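# Flip the grey finned box onto its fins

## Task

Flip the grey finned box in place so it ends up resting flat on its fins, feet pointing upward.

## Robot and tools

Robot: two arms, left_arm and right_arm, each with a parallel two-finger gripper. The fingers point along the gripper's +z axis and close along its y axis. end_effector_position is the spot between the finger pads, roughly 1 cm behind the tips.

Frames: the scene frame has its origin at table-top height, midway between the nominal arm bases, with +z up, +x out over the table and left_arm on the +y side. Image left/right does not match arm names. Calibrated bases in the scene frame: left_arm at (+0.026, +0.257, +0.013) m, quat_wxyz (+1.000, 0, 0, -0.019); right_arm at (+0.001, -0.338, +0.037) m, quat_wxyz (+1.000, 0, 0, +0.016). Both have up = +z. Hand positions, orientations, velocities, targets and wrist-camera poses are in each arm's own base frame. Fixed cameras and the table are in the scene frame. Printed poses can be off by a few centimetres, more at long reach.

Command row: 14 numbers, each in [-1, 1]. The first 7 are left_arm: dx, dy, dz, rx, ry, rz, opening. The last 7 are the same for right_arm. Both arms are always included. dx, dy, dz, rx, ry, rz form an offset, not a pose. It is measured along that arm's base axes and counted from the arm's Hand target at the start of the action or move, with rotation about the Hand target's position. The scale is 1.0 = 0.6 m or 180 degrees. rx, ry, rz together are one rotation vector. Repeating an offset moves the arm on again. The opening is absolute: +1 is fully open (0.094 m) and -1 is closed. To keep a gripper as it is, resend its present command, because 0 means half open. If a translation's length is over 1.0, it may be shortened.

execute_actions(actions, cameras): actions is a list of actions. Each action holds up to 15 rows, and each row runs for one 1/30 s step. If an action has fewer than 15 rows, its last row is held for the rest. Every row counts from the action's start pose. An empty list only returns the state and images. cameras picks the images returned: null or ["all"] gives all, [] gives none.

move(target, speed, blend, opening_speed, blocking, cameras): drives each gripper in a straight line toward one row, or through a list of up to 15 rows. Every row in the list is an offset from the same starting Hand targets. speed is in m/s, from 0.002 to 4.3, default 0.25, with turning at up to twice that in rad/s. It can be one number or one per target. blend, in m, rounds the corners of a list. opening_speed is the rate of finger change per second on the -1..1 scale, at least 0.2. Use it slow for fragile items. The path lasts at least 0.5 s and is cut off at 10 s. It does not avoid obstacles or the other arm. Faster motion means more lag, more drift and harder impacts. Aiming further past a contact presses harder. Do not pass close to an arm's own base, because that can flip its shoulder posture. The result adds a "move:" line with the ending (done, off_target, moving, held, fault) and any limits. done means at rest within 10 mm and 2 degrees. limits=paced means a pose was clipped; limits=held means steps were withheld. blocking=false returns after 0.5 s while the move runs on.

wait(seconds 0-10) lets time pass while the last command is held. stop brakes a running move. zoom_image(camera, region [x0,y0,x1,y1], at most 504x504 px) enlarges part of the latest image. Cameras: cam_head_left, cam_head_right, cam_high, cam_low, cam_left_wrist, cam_right_wrist, all 672x504. read_manual returns licence text only. finished_scene(scene) ends the scene for good, so call it only once the box rests on its fins, feet up, without the robot holding it.

Control behaviour: each step, the commanded orientation is clipped to within 40 degrees of the measured one. Hand target is your last commanded pose after that clip. Grippers often settle a centimetre or more short because of friction and weight. Resending zeros re-requests the target. If the gripper is still short, send the missing distance as an offset. An arm blocked by an object keeps pushing. To relieve it, command a target back past the gripper, or send six zeros to return to the Hand target. Tool commands in a result show the present commands.

Gripping: grip_measured uses the opening scale. It reads up to about 2.7 mm wide when empty. On a firm grasp it reads a few mm under the part's width. Full squeeze starts about 0.05 below the reading at first contact. To release, command well above grip_measured. grip_effort_nm is motor effort: negative means closing. It is not pad force. A joint velocities reading of "within noise" means the arm is still. Joint torques include gravity; torque numbers 3 and 4 wrap at ±28 N m.

Avoid: knocking anything off the table or leaving it there, dropping or releasing a moving object, slamming or hard pushing, and contact or grasping between the two arms, which can fail the scene. Also avoid the clearance-check holds. Holding loads, staying stretched out or pushing at unreachable poses heats motors. A MOTOR HOT line appears at 85 °C, and at 100 °C that arm goes limp for 30-60 s. Any arm stop costs. Loose objects may get small random nudges. Time spent thinking also advances the simulation, and any running move keeps going.

Each tool is called by a JSON object that holds its "name" and its "arguments".

## Session

{"name": "execute_actions", "arguments": {"actions": []}}

Scene clock: 0.00 s.
left_arm: end_effector_position=(+0.5662, -0.1283, +0.2532) grip_measured=+1.000 grip_effort_nm=n/a end_effector_quat_wxyz=(+0.190, -0.223, +0.955, +0.036) | right_arm: end_effector_position=(+0.4375, +0.0835, +0.2914) grip_measured=+1.000 grip_effort_nm=n/a end_effector_quat_wxyz=(+0.162, -0.288, +0.887, +0.322)
Joint positions: left_arm=[-0.296 1.668 1.62 -1.222 -0.251 -0.715 0.094] | right_arm=[-0.072 1.426 1.367 -1.439 -0.734 -0.671 0.094]
Joint velocities: within noise
Joint torques (N m): no reading
Heat: left arm: hottest elbow 33 °C; right arm: hottest waist 32 °C.
Hand target: left_arm +0.5722, -0.1301, +0.2596; +0.198, -0.224, +0.954, +0.032 | right_arm +0.4432, +0.0831, +0.3022; +0.174, -0.292, +0.885, +0.317
Tool commands: left_gripper/opening=+1.0 right_gripper/opening=+1.0

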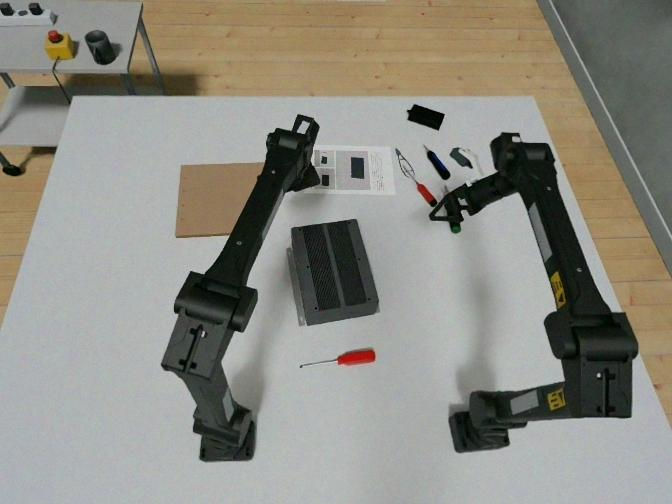

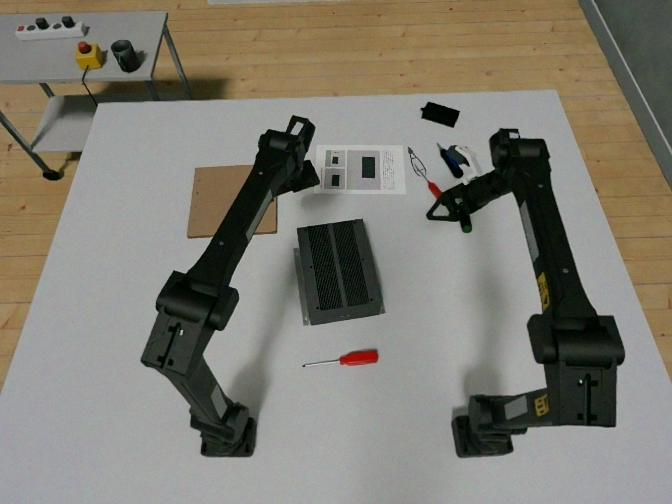

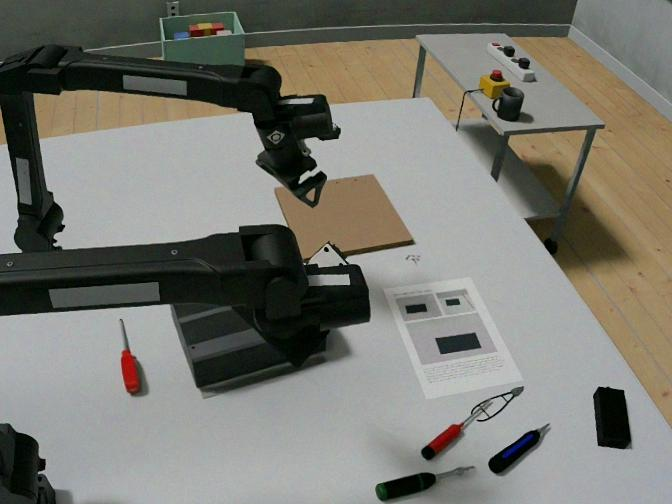

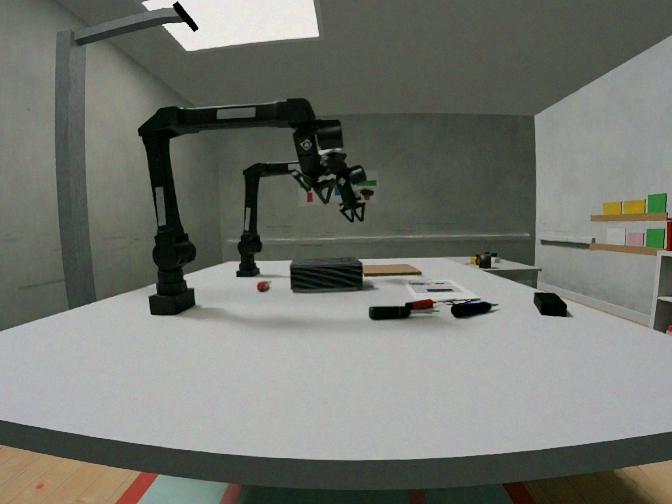

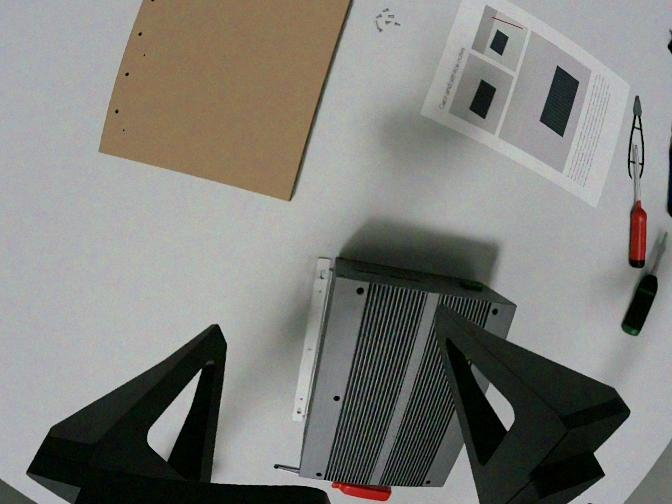

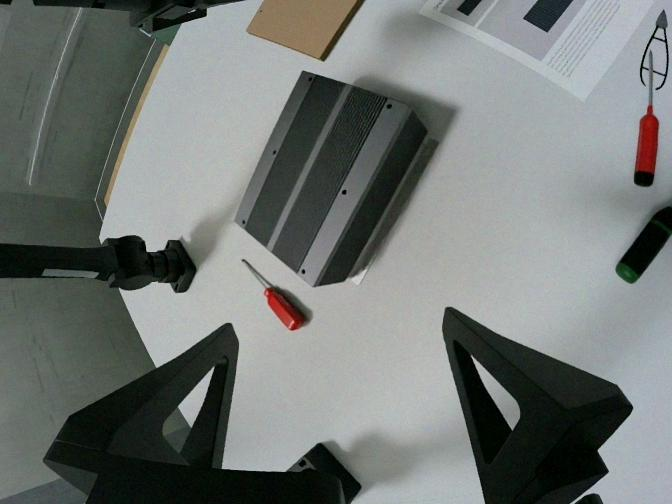

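{"name": "zoom_image", "arguments": {"camera": "cam_low", "region": [240, 220, 420, 320]}}

{"name": "zoom_image", "arguments": {"camera": "cam_left_wrist", "region": [250, 220, 550, 504]}}

{"name": "zoom_image", "arguments": {"camera": "cam_right_wrist", "region": [200, 40, 480, 320]}}

{"name": "zoom_image", "arguments": {"camera": "cam_head_left", "region": [260, 200, 420, 340]}}

Scaled by 2.800.

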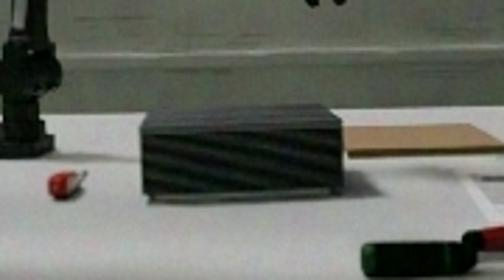

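Scaled by 1.680 from the camera's 672x504 image, which has a finer 960x720 frame.

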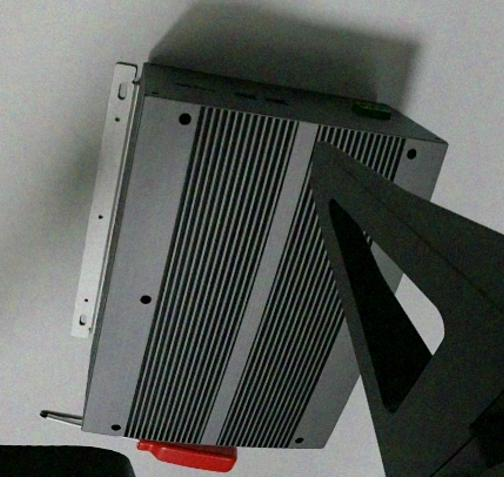

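Scaled by 1.800 from the camera's 672x504 image, which has a finer 960x720 frame.

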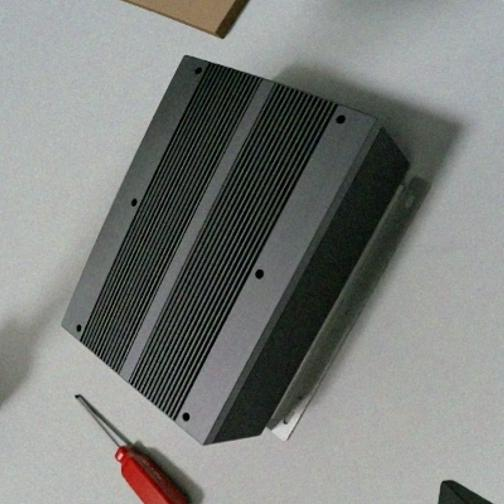

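Scaled by 3.150.

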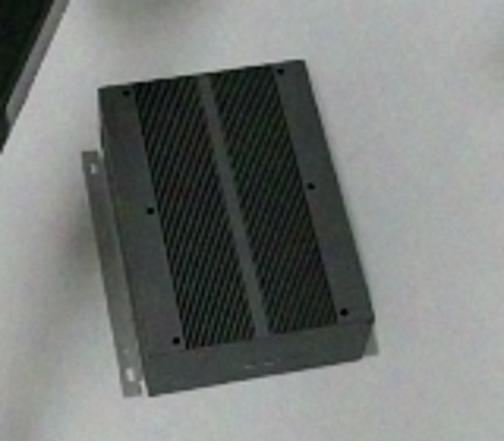

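{"name": "move", "arguments": {"target": [0,0,0,0,0,0,1,0,0.03,-0.25,0,0,0,-1], "cameras": ["cam_right_wrist","cam_low"]}}

{"name": "zoom_image", "arguments": {"camera": "cam_right_wrist", "region": [100, 0, 500, 300]}}

Scene clock: 75.27 s.
left_arm: end_effector_position=(+0.5662, -0.1283, +0.2532) grip_measured=+1.000 grip_effort_nm=0.022 end_effector_quat_wxyz=(+0.190, -0.223, +0.955, +0.036) | right_arm: end_effector_position=(+0.4396, +0.0957, +0.1506) grip_measured=-0.986 grip_effort_nm=-0.769 end_effector_quat_wxyz=(+0.171, -0.288, +0.887, +0.319)
Joint positions: left_arm=[-0.296 1.668 1.62 -1.222 -0.251 -0.715 0.094] | right_arm=[-0.043 1.504 1.066 -1.01 -0.732 -0.624 0.001]
Joint velocities: within noise
Joint torques (N m): left_arm=[-0.85 -14.1 10.66 1.29 -0.15 -0.19] | right_arm=[0.62 -10.58 7.73 1.03 -0.42 0.01]
Heat: left arm: hottest elbow 43 °C; right arm: hottest elbow 38 °C.
Hand target: left_arm +0.5722, -0.1301, +0.2596; +0.198, -0.224, +0.954, +0.032 | right_arm +0.4432, +0.1012, +0.1523; +0.174, -0.292, +0.885, +0.317
Off the commanded pose: left_arm 0.009 m, 1 deg | right_arm 0.007 m, 1 deg.
move: done
Images, in order (width x height): cam_low 672x504, cam_right_wrist 672x504.

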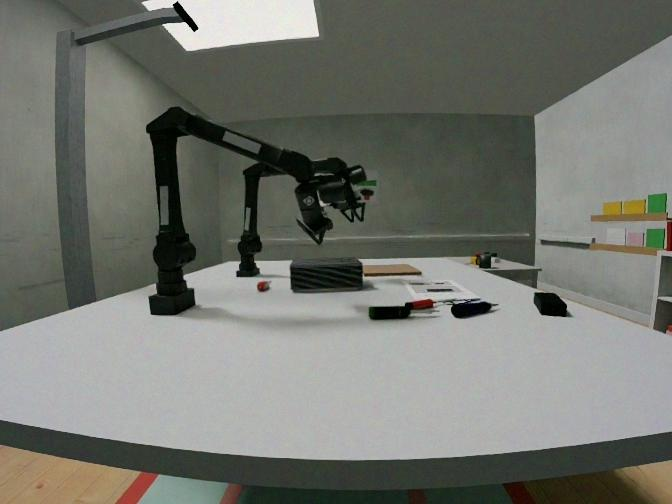

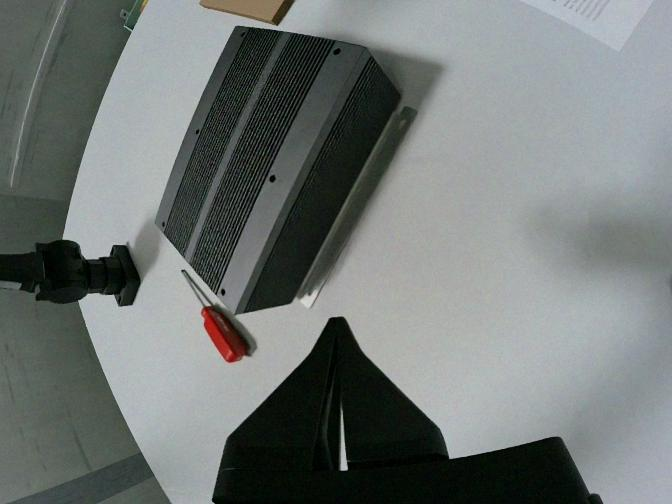

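Scaled by 1.260 from the camera's 672x504 image, which has a finer 960x720 frame.

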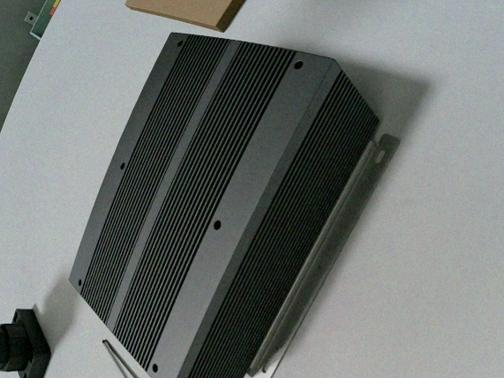

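{"name": "zoom_image", "arguments": {"camera": "cam_right_wrist", "region": [280, 60, 430, 210]}}

{"name": "zoom_image", "arguments": {"camera": "cam_right_wrist", "region": [210, 220, 360, 330]}}

Scaled by 3.360 from the camera's 672x504 image, which has a finer 960x720 frame.

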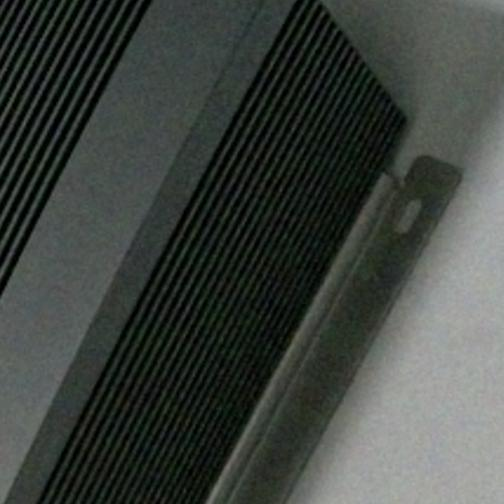

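Scaled by 3.360 from the camera's 672x504 image, which has a finer 960x720 frame.

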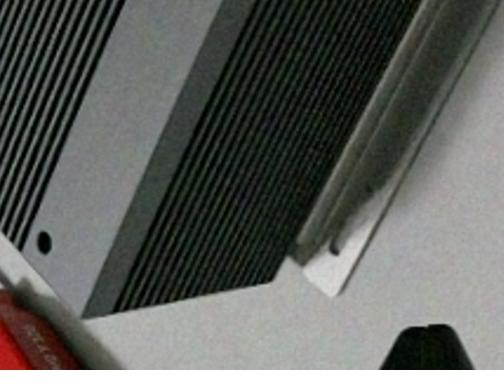

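{"name": "move", "arguments": {"target": [0,0,0,0,0,0,1,-0.405,0.265,0.03,-0.2343,-0.0683,0.283,0.3], "cameras": ["cam_right_wrist","cam_head_left"]}}

Scene clock: 211.57 s.
left_arm: end_effector_position=(+0.5662, -0.1283, +0.2532) grip_measured=+1.000 grip_effort_nm=0.017 end_effector_quat_wxyz=(+0.190, -0.223, +0.955, +0.036) | right_arm: end_effector_position=(+0.1952, +0.2483, +0.1586) grip_measured=+0.298 grip_effort_nm=0.071 end_effector_quat_wxyz=(+0.011, +0.706, -0.708, +0.000)
Joint positions: left_arm=[-0.296 1.668 1.62 -1.222 -0.251 -0.715 0.094] | right_arm=[0.904 1.216 0.938 -1.314 -0.004 -0.664 0.061]
Joint velocities: within noise
Joint torques (N m): left_arm=[-0.79 -14.21 10.66 1.24 -0.15 -0.19] | right_arm=[0.62 -5.19 10.56 0.2 0.09 0.05]
Heat: left arm: hottest elbow 47 °C; right arm: hottest elbow 40 °C.
Hand target: left_arm +0.5722, -0.1301, +0.2596; +0.198, -0.224, +0.954, +0.032 | right_arm +0.2002, +0.2602, +0.1701; +0.000, +0.707, -0.707, +0.000
Off the commanded pose: left_arm 0.009 m, 1 deg | right_arm 0.017 m, 1 deg.
move: off_target (right_arm)
Images, in order (width x height): cam_head_left 672x504, cam_right_wrist 672x504.

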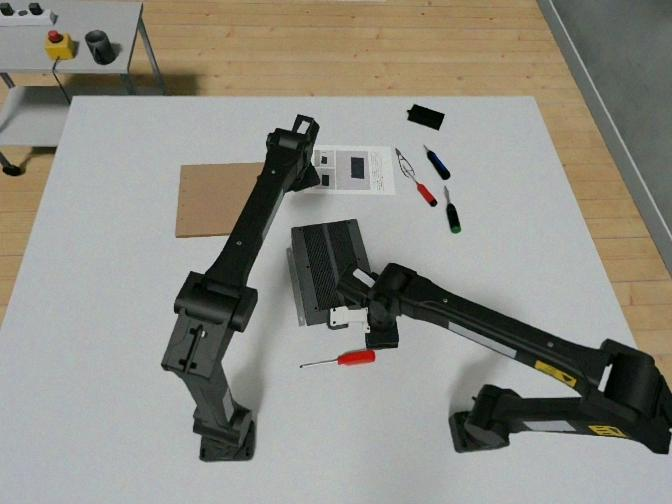

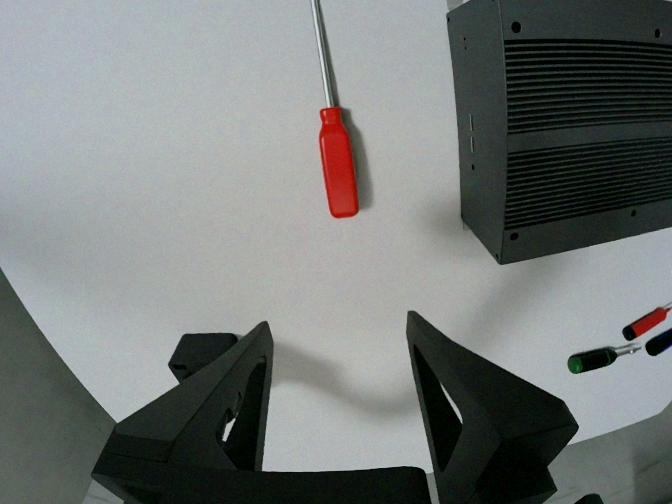

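{"name": "zoom_image", "arguments": {"camera": "cam_right_wrist", "region": [420, 0, 560, 280]}}

{"name": "move", "arguments": {"target": [0,0,0,0,0,0,1,0.005,0.017,-0.293,0,0,0,0.3], "cameras": ["cam_right_wrist"], "speed": 0.15}}

Scaled by 1.800 from the camera's 672x504 image, which has a finer 960x720 frame.

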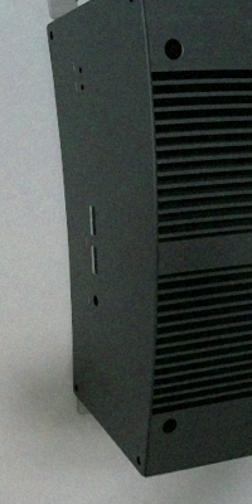

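Scene clock: 245.23 s.
left_arm: end_effector_position=(+0.5662, -0.1283, +0.2532) grip_measured=+1.000 grip_effort_nm=0.022 end_effector_quat_wxyz=(+0.190, -0.223, +0.955, +0.036) | right_arm: end_effector_position=(+0.2044, +0.2646, -0.0043) grip_measured=+0.298 grip_effort_nm=0.076 end_effector_quat_wxyz=(+0.004, +0.705, -0.709, -0.001)
Joint positions: left_arm=[-0.296 1.668 1.62 -1.222 -0.251 -0.715 0.094] | right_arm=[0.913 1.511 0.722 -0.789 -0.003 -0.652 0.061]
Joint velocities: within noise
Joint torques (N m): left_arm=[-0.85 -14.27 10.63 1.32 -0.16 -0.19] | right_arm=[0.15 -8.53 5.7 0.88 0.07 0.01]
Heat: left arm: hottest elbow 47 °C; right arm: hottest elbow 44 °C.
Hand target: left_arm +0.5722, -0.1301, +0.2596; +0.198, -0.224, +0.954, +0.032 | right_arm +0.2032, +0.2703, -0.0057; +0.000, +0.707, -0.707, +0.000
Off the commanded pose: left_arm 0.009 m, 1 deg | right_arm 0.006 m, 1 deg.
move: done
Images, in order (width x height): cam_right_wrist 672x504.

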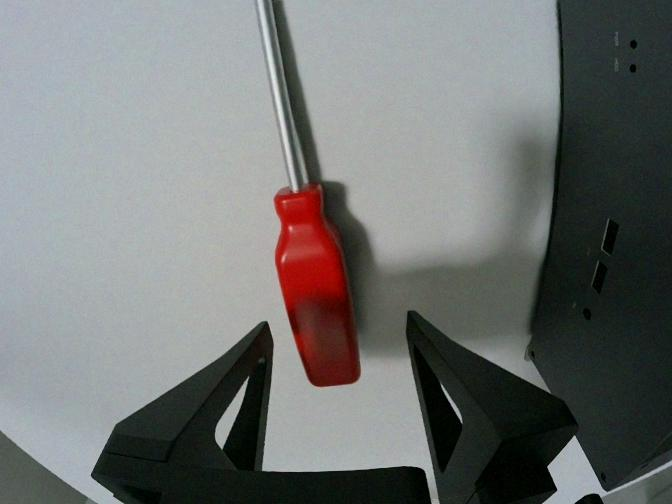

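{"name": "move", "arguments": {"target": [[0,0,0,0,0,0,1,0.0,0.01,-0.033,0,0,0,0.3],[0,0,0,0,0,0,1,0.0,0.01,-0.033,0,0,0,-0.75]], "cameras": ["cam_right_wrist"], "speed": 0.1, "opening_speed": 1.5}}

Scene clock: 257.83 s.
left_arm: end_effector_position=(+0.5662, -0.1283, +0.2532) grip_measured=+1.000 grip_effort_nm=0.022 end_effector_quat_wxyz=(+0.190, -0.223, +0.955, +0.036) | right_arm: end_effector_position=(+0.2060, +0.2727, -0.0224) grip_measured=-0.408 grip_effort_nm=-1.048 end_effector_quat_wxyz=(+0.000, +0.705, -0.709, -0.001)
Joint positions: left_arm=[-0.296 1.668 1.62 -1.222 -0.251 -0.715 0.094] | right_arm=[0.924 1.568 0.722 -0.725 -0.002 -0.641 0.028]
Joint velocities: within noise
Joint torques (N m): left_arm=[-0.79 -14.21 10.61 1.28 -0.16 -0.19] | right_arm=[0.91 -8.18 5.3 0.83 0.01 0.1]
Heat: left arm: hottest elbow 47 °C; right arm: hottest elbow 41 °C.
Hand target: left_arm +0.5722, -0.1301, +0.2596; +0.198, -0.224, +0.954, +0.032 | right_arm +0.2032, +0.2763, -0.0255; +0.000, +0.707, -0.707, +0.000
Off the commanded pose: left_arm 0.009 m, 1 deg | right_arm 0.005 m, 0 deg.
move: done
Images, in order (width x height): cam_right_wrist 672x504.

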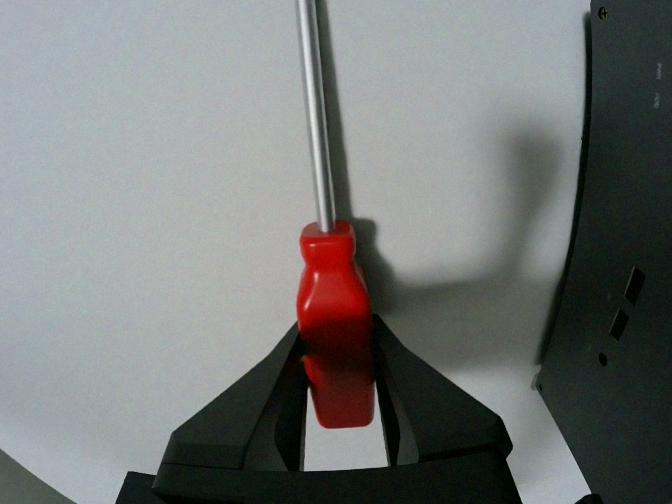

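{"name": "move", "arguments": {"target": [[0,0,0,0,0,0,1,0,0,0.2,0,0,0,-0.75],[0,0,0,0,0,0,1,0.33,-0.62,0.2,0,0,0,-0.75],[0,0,0,0,0,0,1,0.33,-0.62,0.005,0,0,0,-0.75]], "cameras": ["cam_right_wrist","cam_head_left"], "blend": [0.04,0.04,0]}}

Scene clock: 270.93 s.
left_arm: end_effector_position=(+0.5662, -0.1283, +0.2532) grip_measured=+1.000 grip_effort_nm=0.022 end_effector_quat_wxyz=(+0.190, -0.223, +0.955, +0.036) | right_arm: end_effector_position=(+0.3940, -0.0895, -0.0221) grip_measured=-0.408 grip_effort_nm=-1.043 end_effector_quat_wxyz=(+0.006, +0.709, -0.705, -0.008)
Joint positions: left_arm=[-0.296 1.668 1.62 -1.222 -0.251 -0.715 0.094] | right_arm=[-0.221 1.709 0.914 -0.796 0.003 -1.797 0.028]
Joint velocities: within noise
Joint torques (N m): left_arm=[-0.85 -14.27 10.66 1.29 -0.15 -0.19] | right_arm=[-2.08 -11.52 6.22 1.11 -0.22 -0.03]
Heat: left arm: hottest elbow 47 °C; right arm: hottest elbow 39 °C.
Hand target: left_arm +0.5722, -0.1301, +0.2596; +0.198, -0.224, +0.954, +0.032 | right_arm +0.4013, -0.0956, -0.0225; +0.000, +0.707, -0.707, +0.000
Off the commanded pose: left_arm 0.009 m, 1 deg | right_arm 0.010 m, 1 deg.
move: done
Images, in order (width x height): cam_head_left 672x504, cam_right_wrist 672x504.

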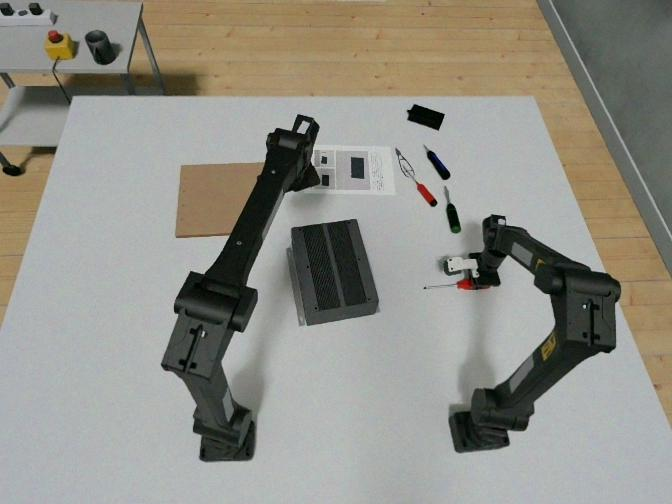

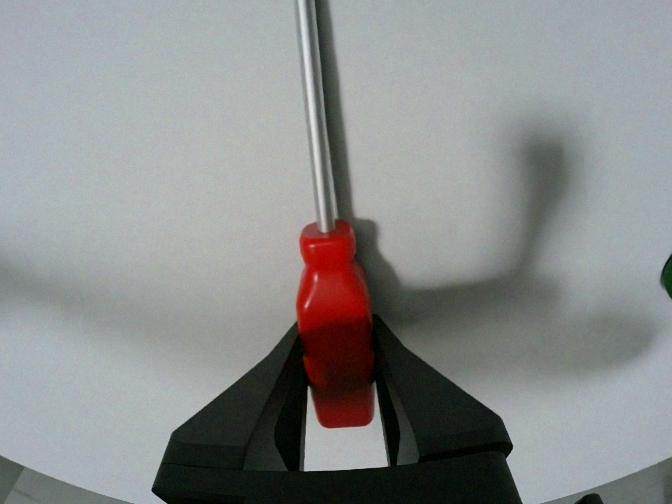

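{"name": "move", "arguments": {"target": [[0,0,0,0,0,0,1,0,0,0,0,0,0,-0.1],[0,0,0,0,0,0,1,0,0,0.2,0,0,0,-0.1],[0,0,0,0,0,0,1,-0.3355,0.634,0.204,0.0258,-0.3882,0.0367,0.9]], "cameras": ["cam_right_wrist","cam_head_left"], "opening_speed": 1.5}}

Scene clock: 324.70 s.
left_arm: end_effector_position=(+0.5662, -0.1283, +0.2532) grip_measured=+1.000 grip_effort_nm=0.022 end_effector_quat_wxyz=(+0.190, -0.223, +0.955, +0.036) | right_arm: end_effector_position=(+0.1999, +0.2664, +0.0897) grip_measured=+0.898 grip_effort_nm=0.076 end_effector_quat_wxyz=(-0.413, +0.626, -0.534, +0.389)
Joint positions: left_arm=[-0.296 1.668 1.62 -1.222 -0.251 -0.715 0.094] | right_arm=[1.413 1.27 0.363 -0.056 1.123 -0.706 0.089]
Joint velocities: within noise
Joint torques (N m): left_arm=[-0.79 -14.27 10.67 1.25 -0.15 -0.2] | right_arm=[0.44 -4.19 8.01 1.99 0.61 0.16]
Heat: left arm: hottest elbow 48 °C; right arm: hottest elbow 38 °C.
Hand target: left_arm +0.5722, -0.1301, +0.2596; +0.198, -0.224, +0.954, +0.032 | right_arm +0.2000, +0.2848, +0.0999; -0.431, +0.616, -0.540, +0.378
Off the commanded pose: left_arm 0.009 m, 1 deg | right_arm 0.021 m, 3 deg.
move: off_target (right_arm); target 3's new opening was sent with right_arm's hand 0.021 m and 3 deg from that target
Images, in order (width x height): cam_head_left 672x504, cam_right_wrist 672x504.

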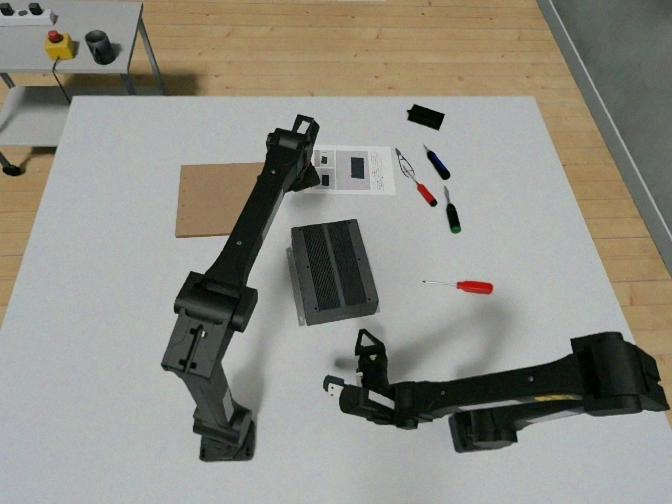

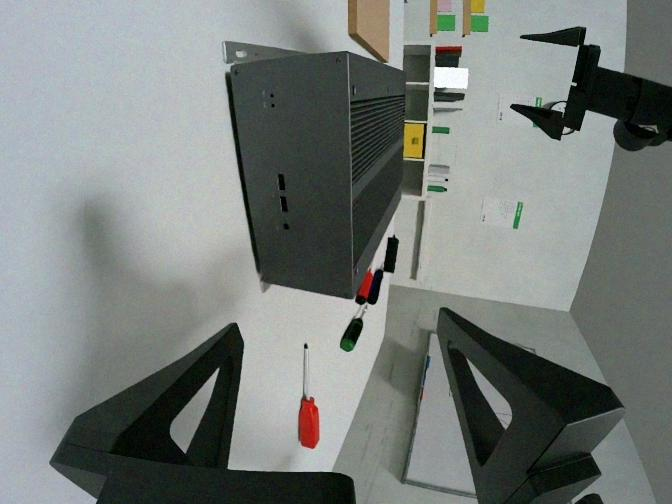

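{"name": "zoom_image", "arguments": {"camera": "cam_right_wrist", "region": [210, 30, 420, 310]}}

{"name": "zoom_image", "arguments": {"camera": "cam_right_wrist", "region": [215, 200, 305, 300]}}

Scaled by 1.800 from the camera's 672x504 image, which has a finer 960x720 frame.

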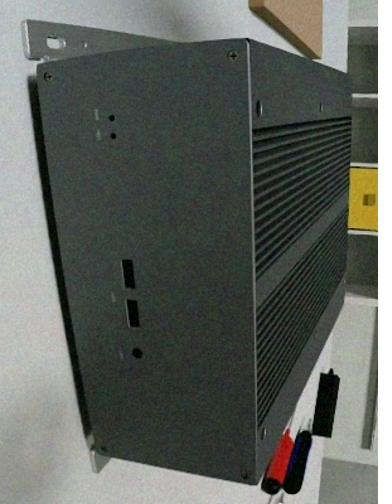

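Scaled by 5.040 from the camera's 672x504 image, which has a finer 960x720 frame.

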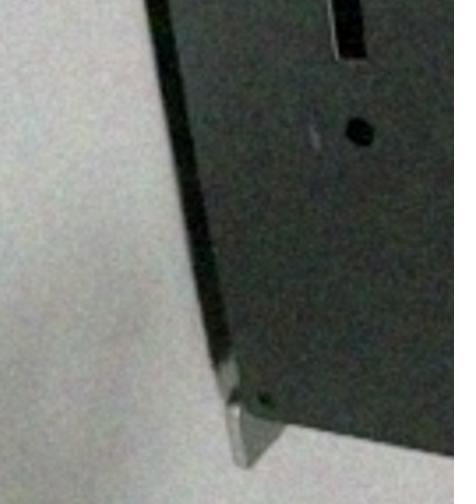

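{"name": "move", "arguments": {"target": [0,0,0,0,0,0,1,0.135,0.044,-0.103,0,0,0,1], "cameras": ["cam_right_wrist","cam_head_left"], "speed": 0.1}}

{"name": "zoom_image", "arguments": {"camera": "cam_right_wrist", "region": [150, 0, 500, 420]}}

Scene clock: 431.13 s.
left_arm: end_effector_position=(+0.5662, -0.1283, +0.2532) grip_measured=+1.000 grip_effort_nm=0.017 end_effector_quat_wxyz=(+0.190, -0.223, +0.955, +0.036) | right_arm: end_effector_position=(+0.2719, +0.3027, +0.0337) grip_measured=+0.998 grip_effort_nm=0.076 end_effector_quat_wxyz=(-0.423, +0.625, -0.536, +0.379)
Joint positions: left_arm=[-0.296 1.668 1.62 -1.222 -0.251 -0.715 0.094] | right_arm=[1.192 1.657 0.413 0.585 0.953 -1.029 0.094]
Joint velocities: within noise
Joint torques (N m): left_arm=[-0.73 -14.21 10.63 1.29 -0.15 -0.19] | right_arm=[-1.49 -7.82 5.33 2.24 0.17 -0.03]
Heat: left arm: hottest elbow 48 °C; right arm: hottest elbow 38 °C.
Hand target: left_arm +0.5722, -0.1301, +0.2596; +0.198, -0.224, +0.954, +0.032 | right_arm +0.2810, +0.3112, +0.0382; -0.431, +0.616, -0.540, +0.378
Off the commanded pose: left_arm 0.009 m, 1 deg | right_arm 0.013 m, 1 deg.
move: off_target (right_arm)
Images, in order (width x height): cam_head_left 672x504, cam_right_wrist 672x504.

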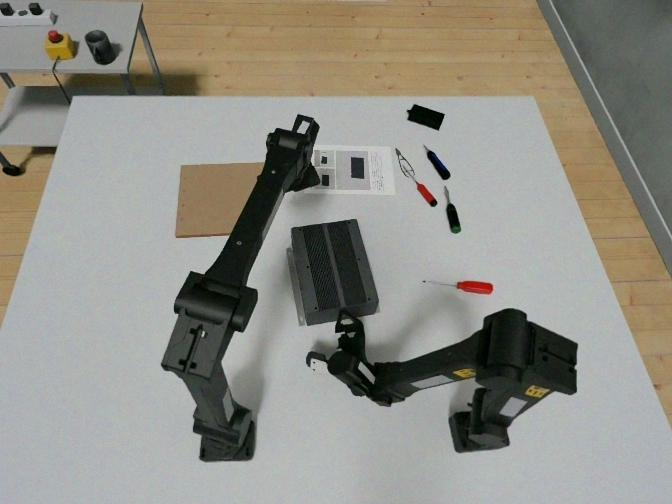

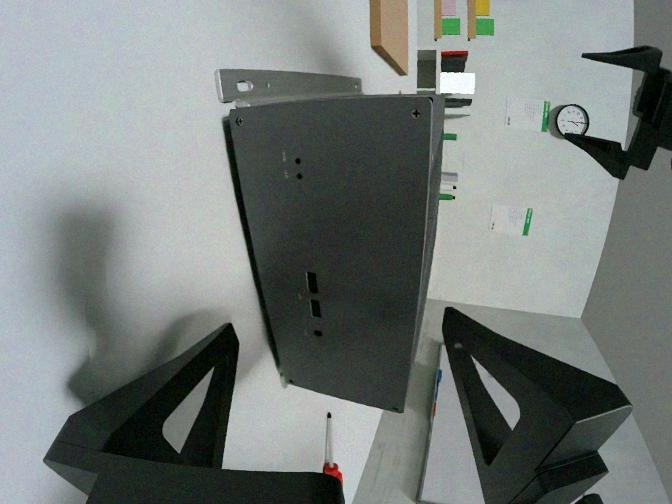

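Scaled by 1.200 from the camera's 672x504 image, which has a finer 960x720 frame.

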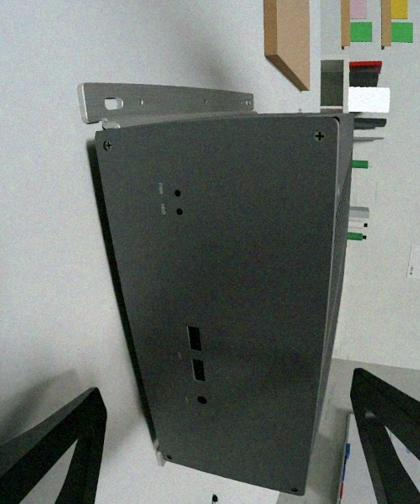

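{"name": "move", "arguments": {"target": [0,0,0,0,0,0,1,0,0,-0.028,0,0,0,1], "cameras": ["cam_right_wrist"], "speed": 0.05}}

{"name": "zoom_image", "arguments": {"camera": "cam_right_wrist", "region": [150, 200, 450, 420]}}

Scene clock: 492.37 s.
left_arm: end_effector_position=(+0.5662, -0.1283, +0.2532) grip_measured=+1.000 grip_effort_nm=0.022 end_effector_quat_wxyz=(+0.190, -0.223, +0.955, +0.036) | right_arm: end_effector_position=(+0.2725, +0.3044, +0.0182) grip_measured=+0.998 grip_effort_nm=0.076 end_effector_quat_wxyz=(-0.425, +0.624, -0.535, +0.378)
Joint positions: left_arm=[-0.296 1.668 1.62 -1.222 -0.251 -0.715 0.094] | right_arm=[1.192 1.73 0.416 0.659 0.952 -1.03 0.094]
Joint velocities: within noise
Joint torques (N m): left_arm=[-0.73 -14.15 10.66 1.29 -0.15 -0.2] | right_arm=[-2.37 -7.94 4.62 2.43 0.14 -0.02]
Heat: left arm: hottest elbow 49 °C; right arm: hottest elbow 36 °C.
Hand target: left_arm +0.5722, -0.1301, +0.2596; +0.198, -0.224, +0.954, +0.032 | right_arm +0.2810, +0.3113, +0.0214; -0.431, +0.616, -0.540, +0.378
Off the commanded pose: left_arm 0.009 m, 1 deg | right_arm 0.011 m, 1 deg.
move: off_target (right_arm)
Images, in order (width x height): cam_right_wrist 672x504.

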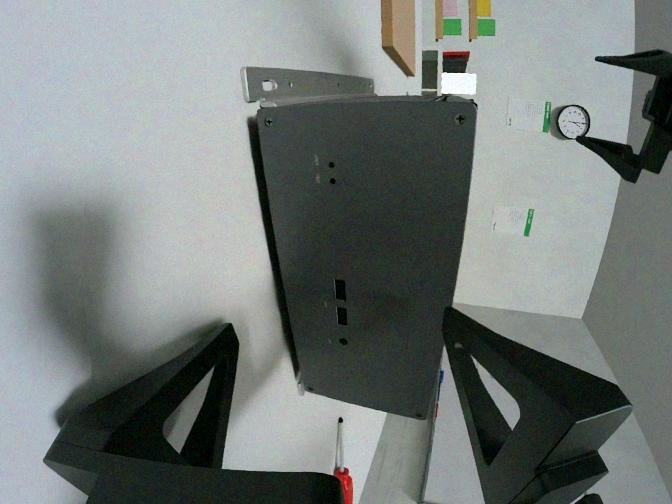

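Scaled by 1.680 from the camera's 672x504 image, which has a finer 960x720 frame.

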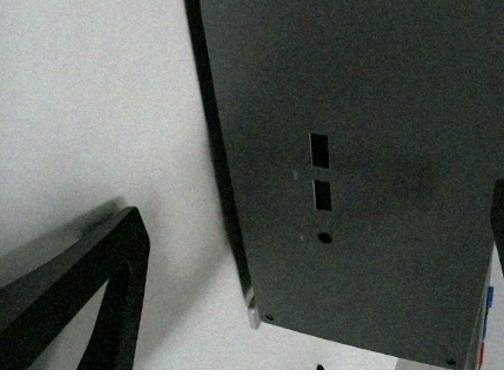

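{"name": "move", "arguments": {"target": [0,0,0,0,0,0,1,0.0826,-0.006,-0.008,0,0,0,1], "cameras": ["cam_right_wrist"], "speed": 0.04}}

{"name": "zoom_image", "arguments": {"camera": "cam_right_wrist", "region": [180, 200, 480, 420]}}

Scene clock: 502.43 s.
left_arm: end_effector_position=(+0.5662, -0.1283, +0.2532) grip_measured=+1.000 grip_effort_nm=0.017 end_effector_quat_wxyz=(+0.190, -0.223, +0.955, +0.036) | right_arm: end_effector_position=(+0.2874, +0.3065, +0.0127) grip_measured=+0.998 grip_effort_nm=0.076 end_effector_quat_wxyz=(-0.430, +0.647, -0.512, +0.365)
Joint positions: left_arm=[-0.296 1.668 1.62 -1.222 -0.251 -0.715 0.094] | right_arm=[1.13 1.765 0.408 0.779 0.846 -1.15 0.094]
Joint velocities: within noise
Joint torques (N m): left_arm=[-0.85 -14.27 10.62 1.26 -0.14 -0.2] | right_arm=[-8.35 -6.01 7.41 2.32 -0.22 -0.08]
Heat: left arm: hottest elbow 49 °C; right arm: hottest elbow 36 °C.
Hand target: left_arm +0.5722, -0.1301, +0.2596; +0.198, -0.224, +0.954, +0.032 | right_arm +0.3306, +0.3076, +0.0166; -0.431, +0.616, -0.540, +0.378
Off the commanded pose: left_arm 0.009 m, 1 deg | right_arm 0.043 m, 5 deg.
move: off_target (right_arm)
Images, in order (width x height): cam_right_wrist 672x504.

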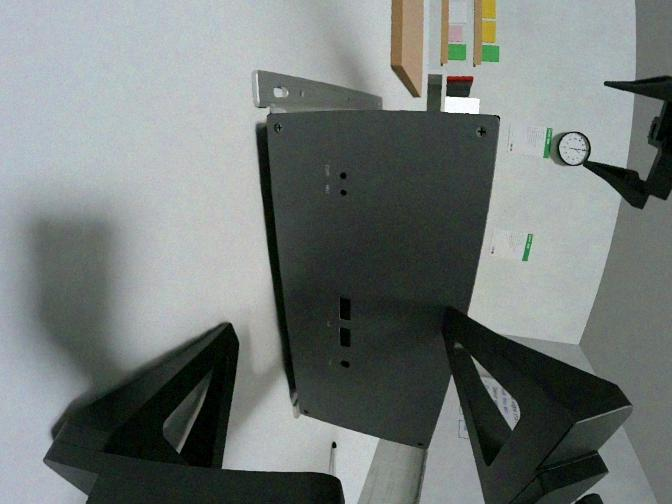

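Scaled by 1.680 from the camera's 672x504 image, which has a finer 960x720 frame.

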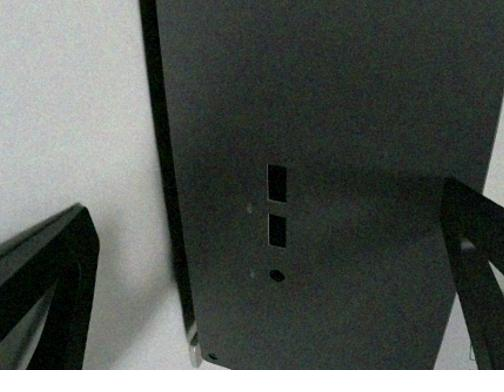

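{"name": "move", "arguments": {"target": [[0,0,0,0,0,0,1,-0.13,-0.017,0.02,0,0,0,1],[0.148,-0.253,-0.03,-0.0231,0.1757,-0.5886,-1,-0.106,-0.1615,0.339,-0.0387,0.2918,0.0005,-1]]}}

Scene clock: 671.00 s.
left_arm: end_effector_position=(+0.6540, -0.2727, +0.2499) grip_measured=-0.988 grip_effort_nm=-0.589 end_effector_quat_wxyz=(+0.099, +0.605, +0.788, -0.065) | right_arm: end_effector_position=(+0.2544, +0.2045, +0.2015) grip_measured=-0.986 grip_effort_nm=-0.774 end_effector_quat_wxyz=(-0.096, +0.748, -0.649, +0.097)
Joint positions: left_arm=[-0.35 2.206 2.458 -1.671 0.182 0.946 0.001] | right_arm=[0.77 1.06 0.916 -1.216 0.175 -0.961 0.001]
Joint velocities: left_arm=[-0.005 -0.005 -0.046 0.002 -0.066 0.007 -0.001] | right_arm=[within noise]
Joint torques (N m): left_arm=[-1.79 -18.67 12.11 0.58 0.13 -0.06] | right_arm=[-1.79 -4.6 11.71 0.58 -0.12 -0.08]
Heat: left arm: hottest elbow 50 °C; right arm: hottest elbow 38 °C.
Hand target: left_arm +0.6610, -0.2821, +0.2416; -0.094, +0.625, +0.766, -0.115 | right_arm +0.2669, +0.2107, +0.2199; -0.112, +0.744, -0.651, +0.097
Off the commanded pose: left_arm 0.014 m, 23 deg | right_arm 0.023 m, 2 deg.
joint sent to its limit (left arm) — joint 4 (wrist pitch), lower limit. The joint targets are off in orientation, not in position.
move: off_target (left_arm, right_arm); target 2's new opening was sent with left_arm's hand 0.014 m and 23 deg from that target

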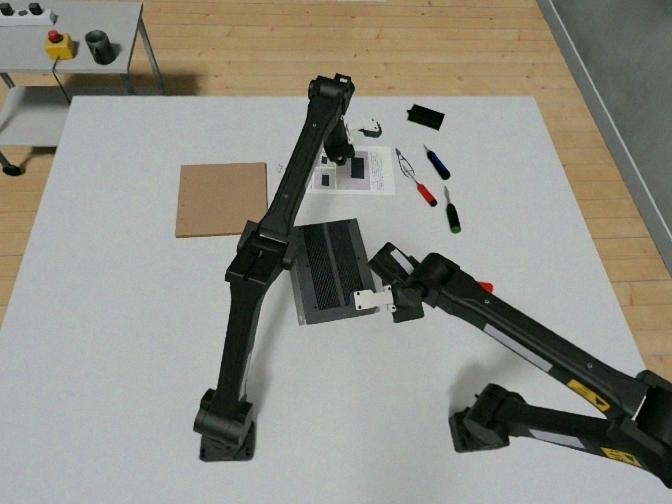

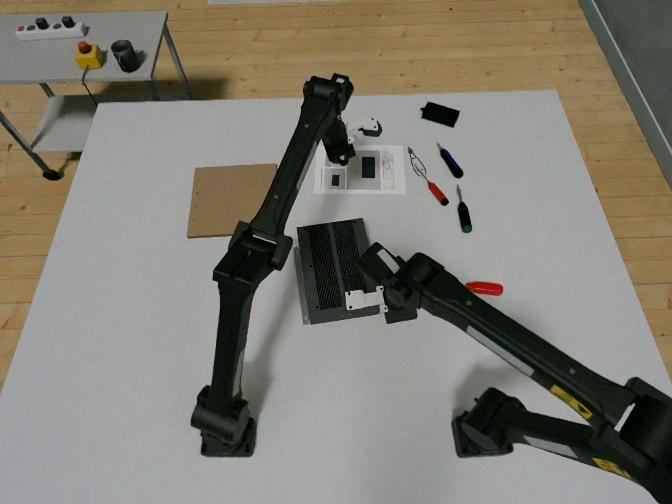

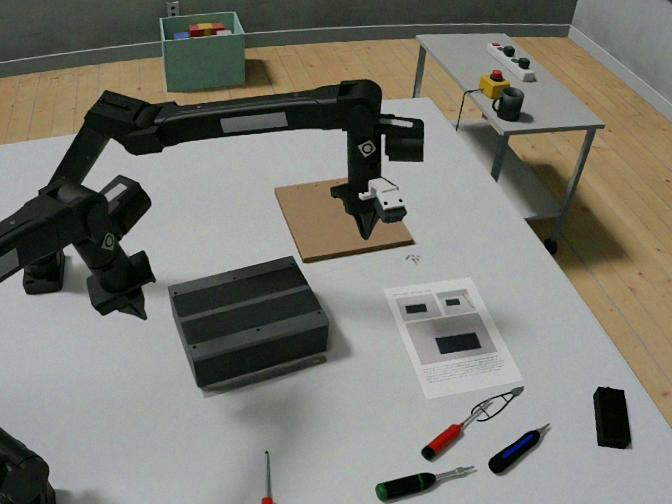

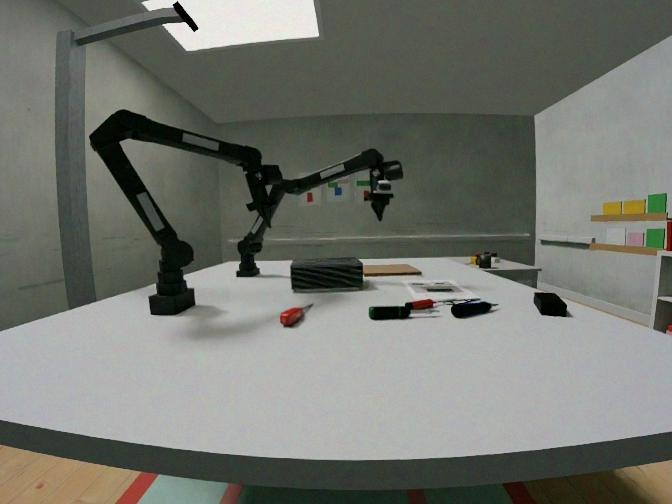

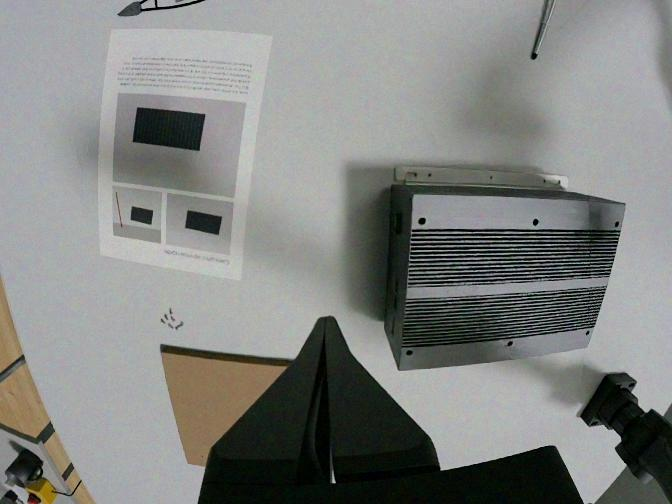

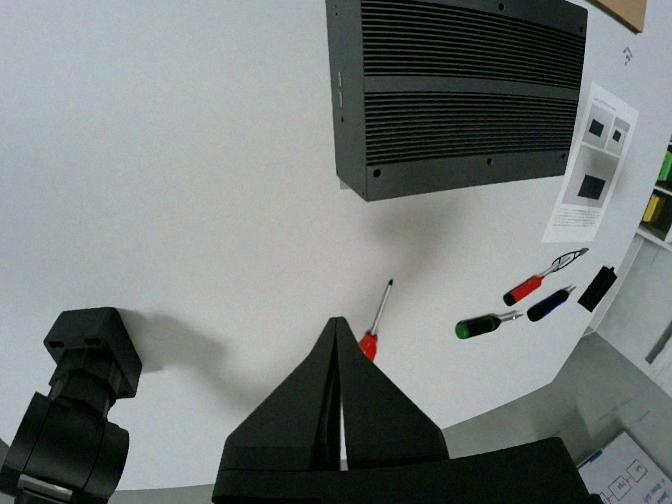

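{"name": "zoom_image", "arguments": {"camera": "cam_left_wrist", "region": [350, 150, 650, 390]}}

{"name": "zoom_image", "arguments": {"camera": "cam_high", "region": [150, 230, 350, 410]}}

Scaled by 1.680 from the camera's 672x504 image, which has a finer 960x720 frame.

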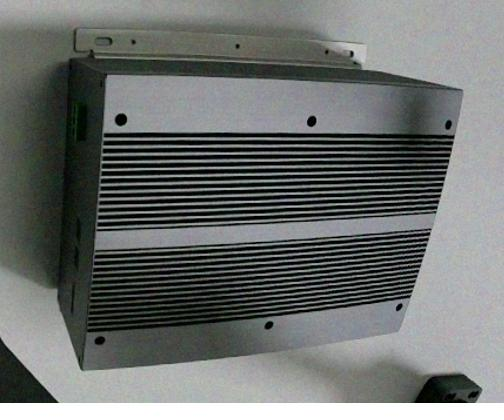

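Scaled by 2.520.

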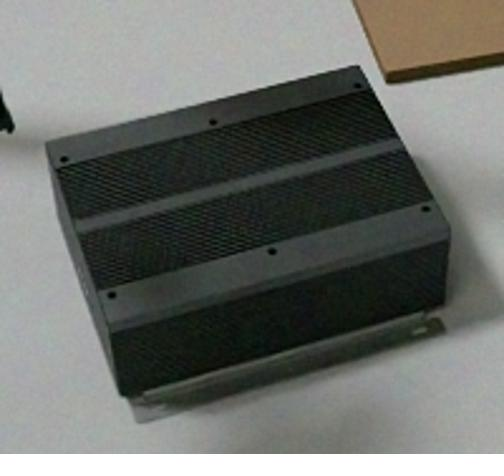

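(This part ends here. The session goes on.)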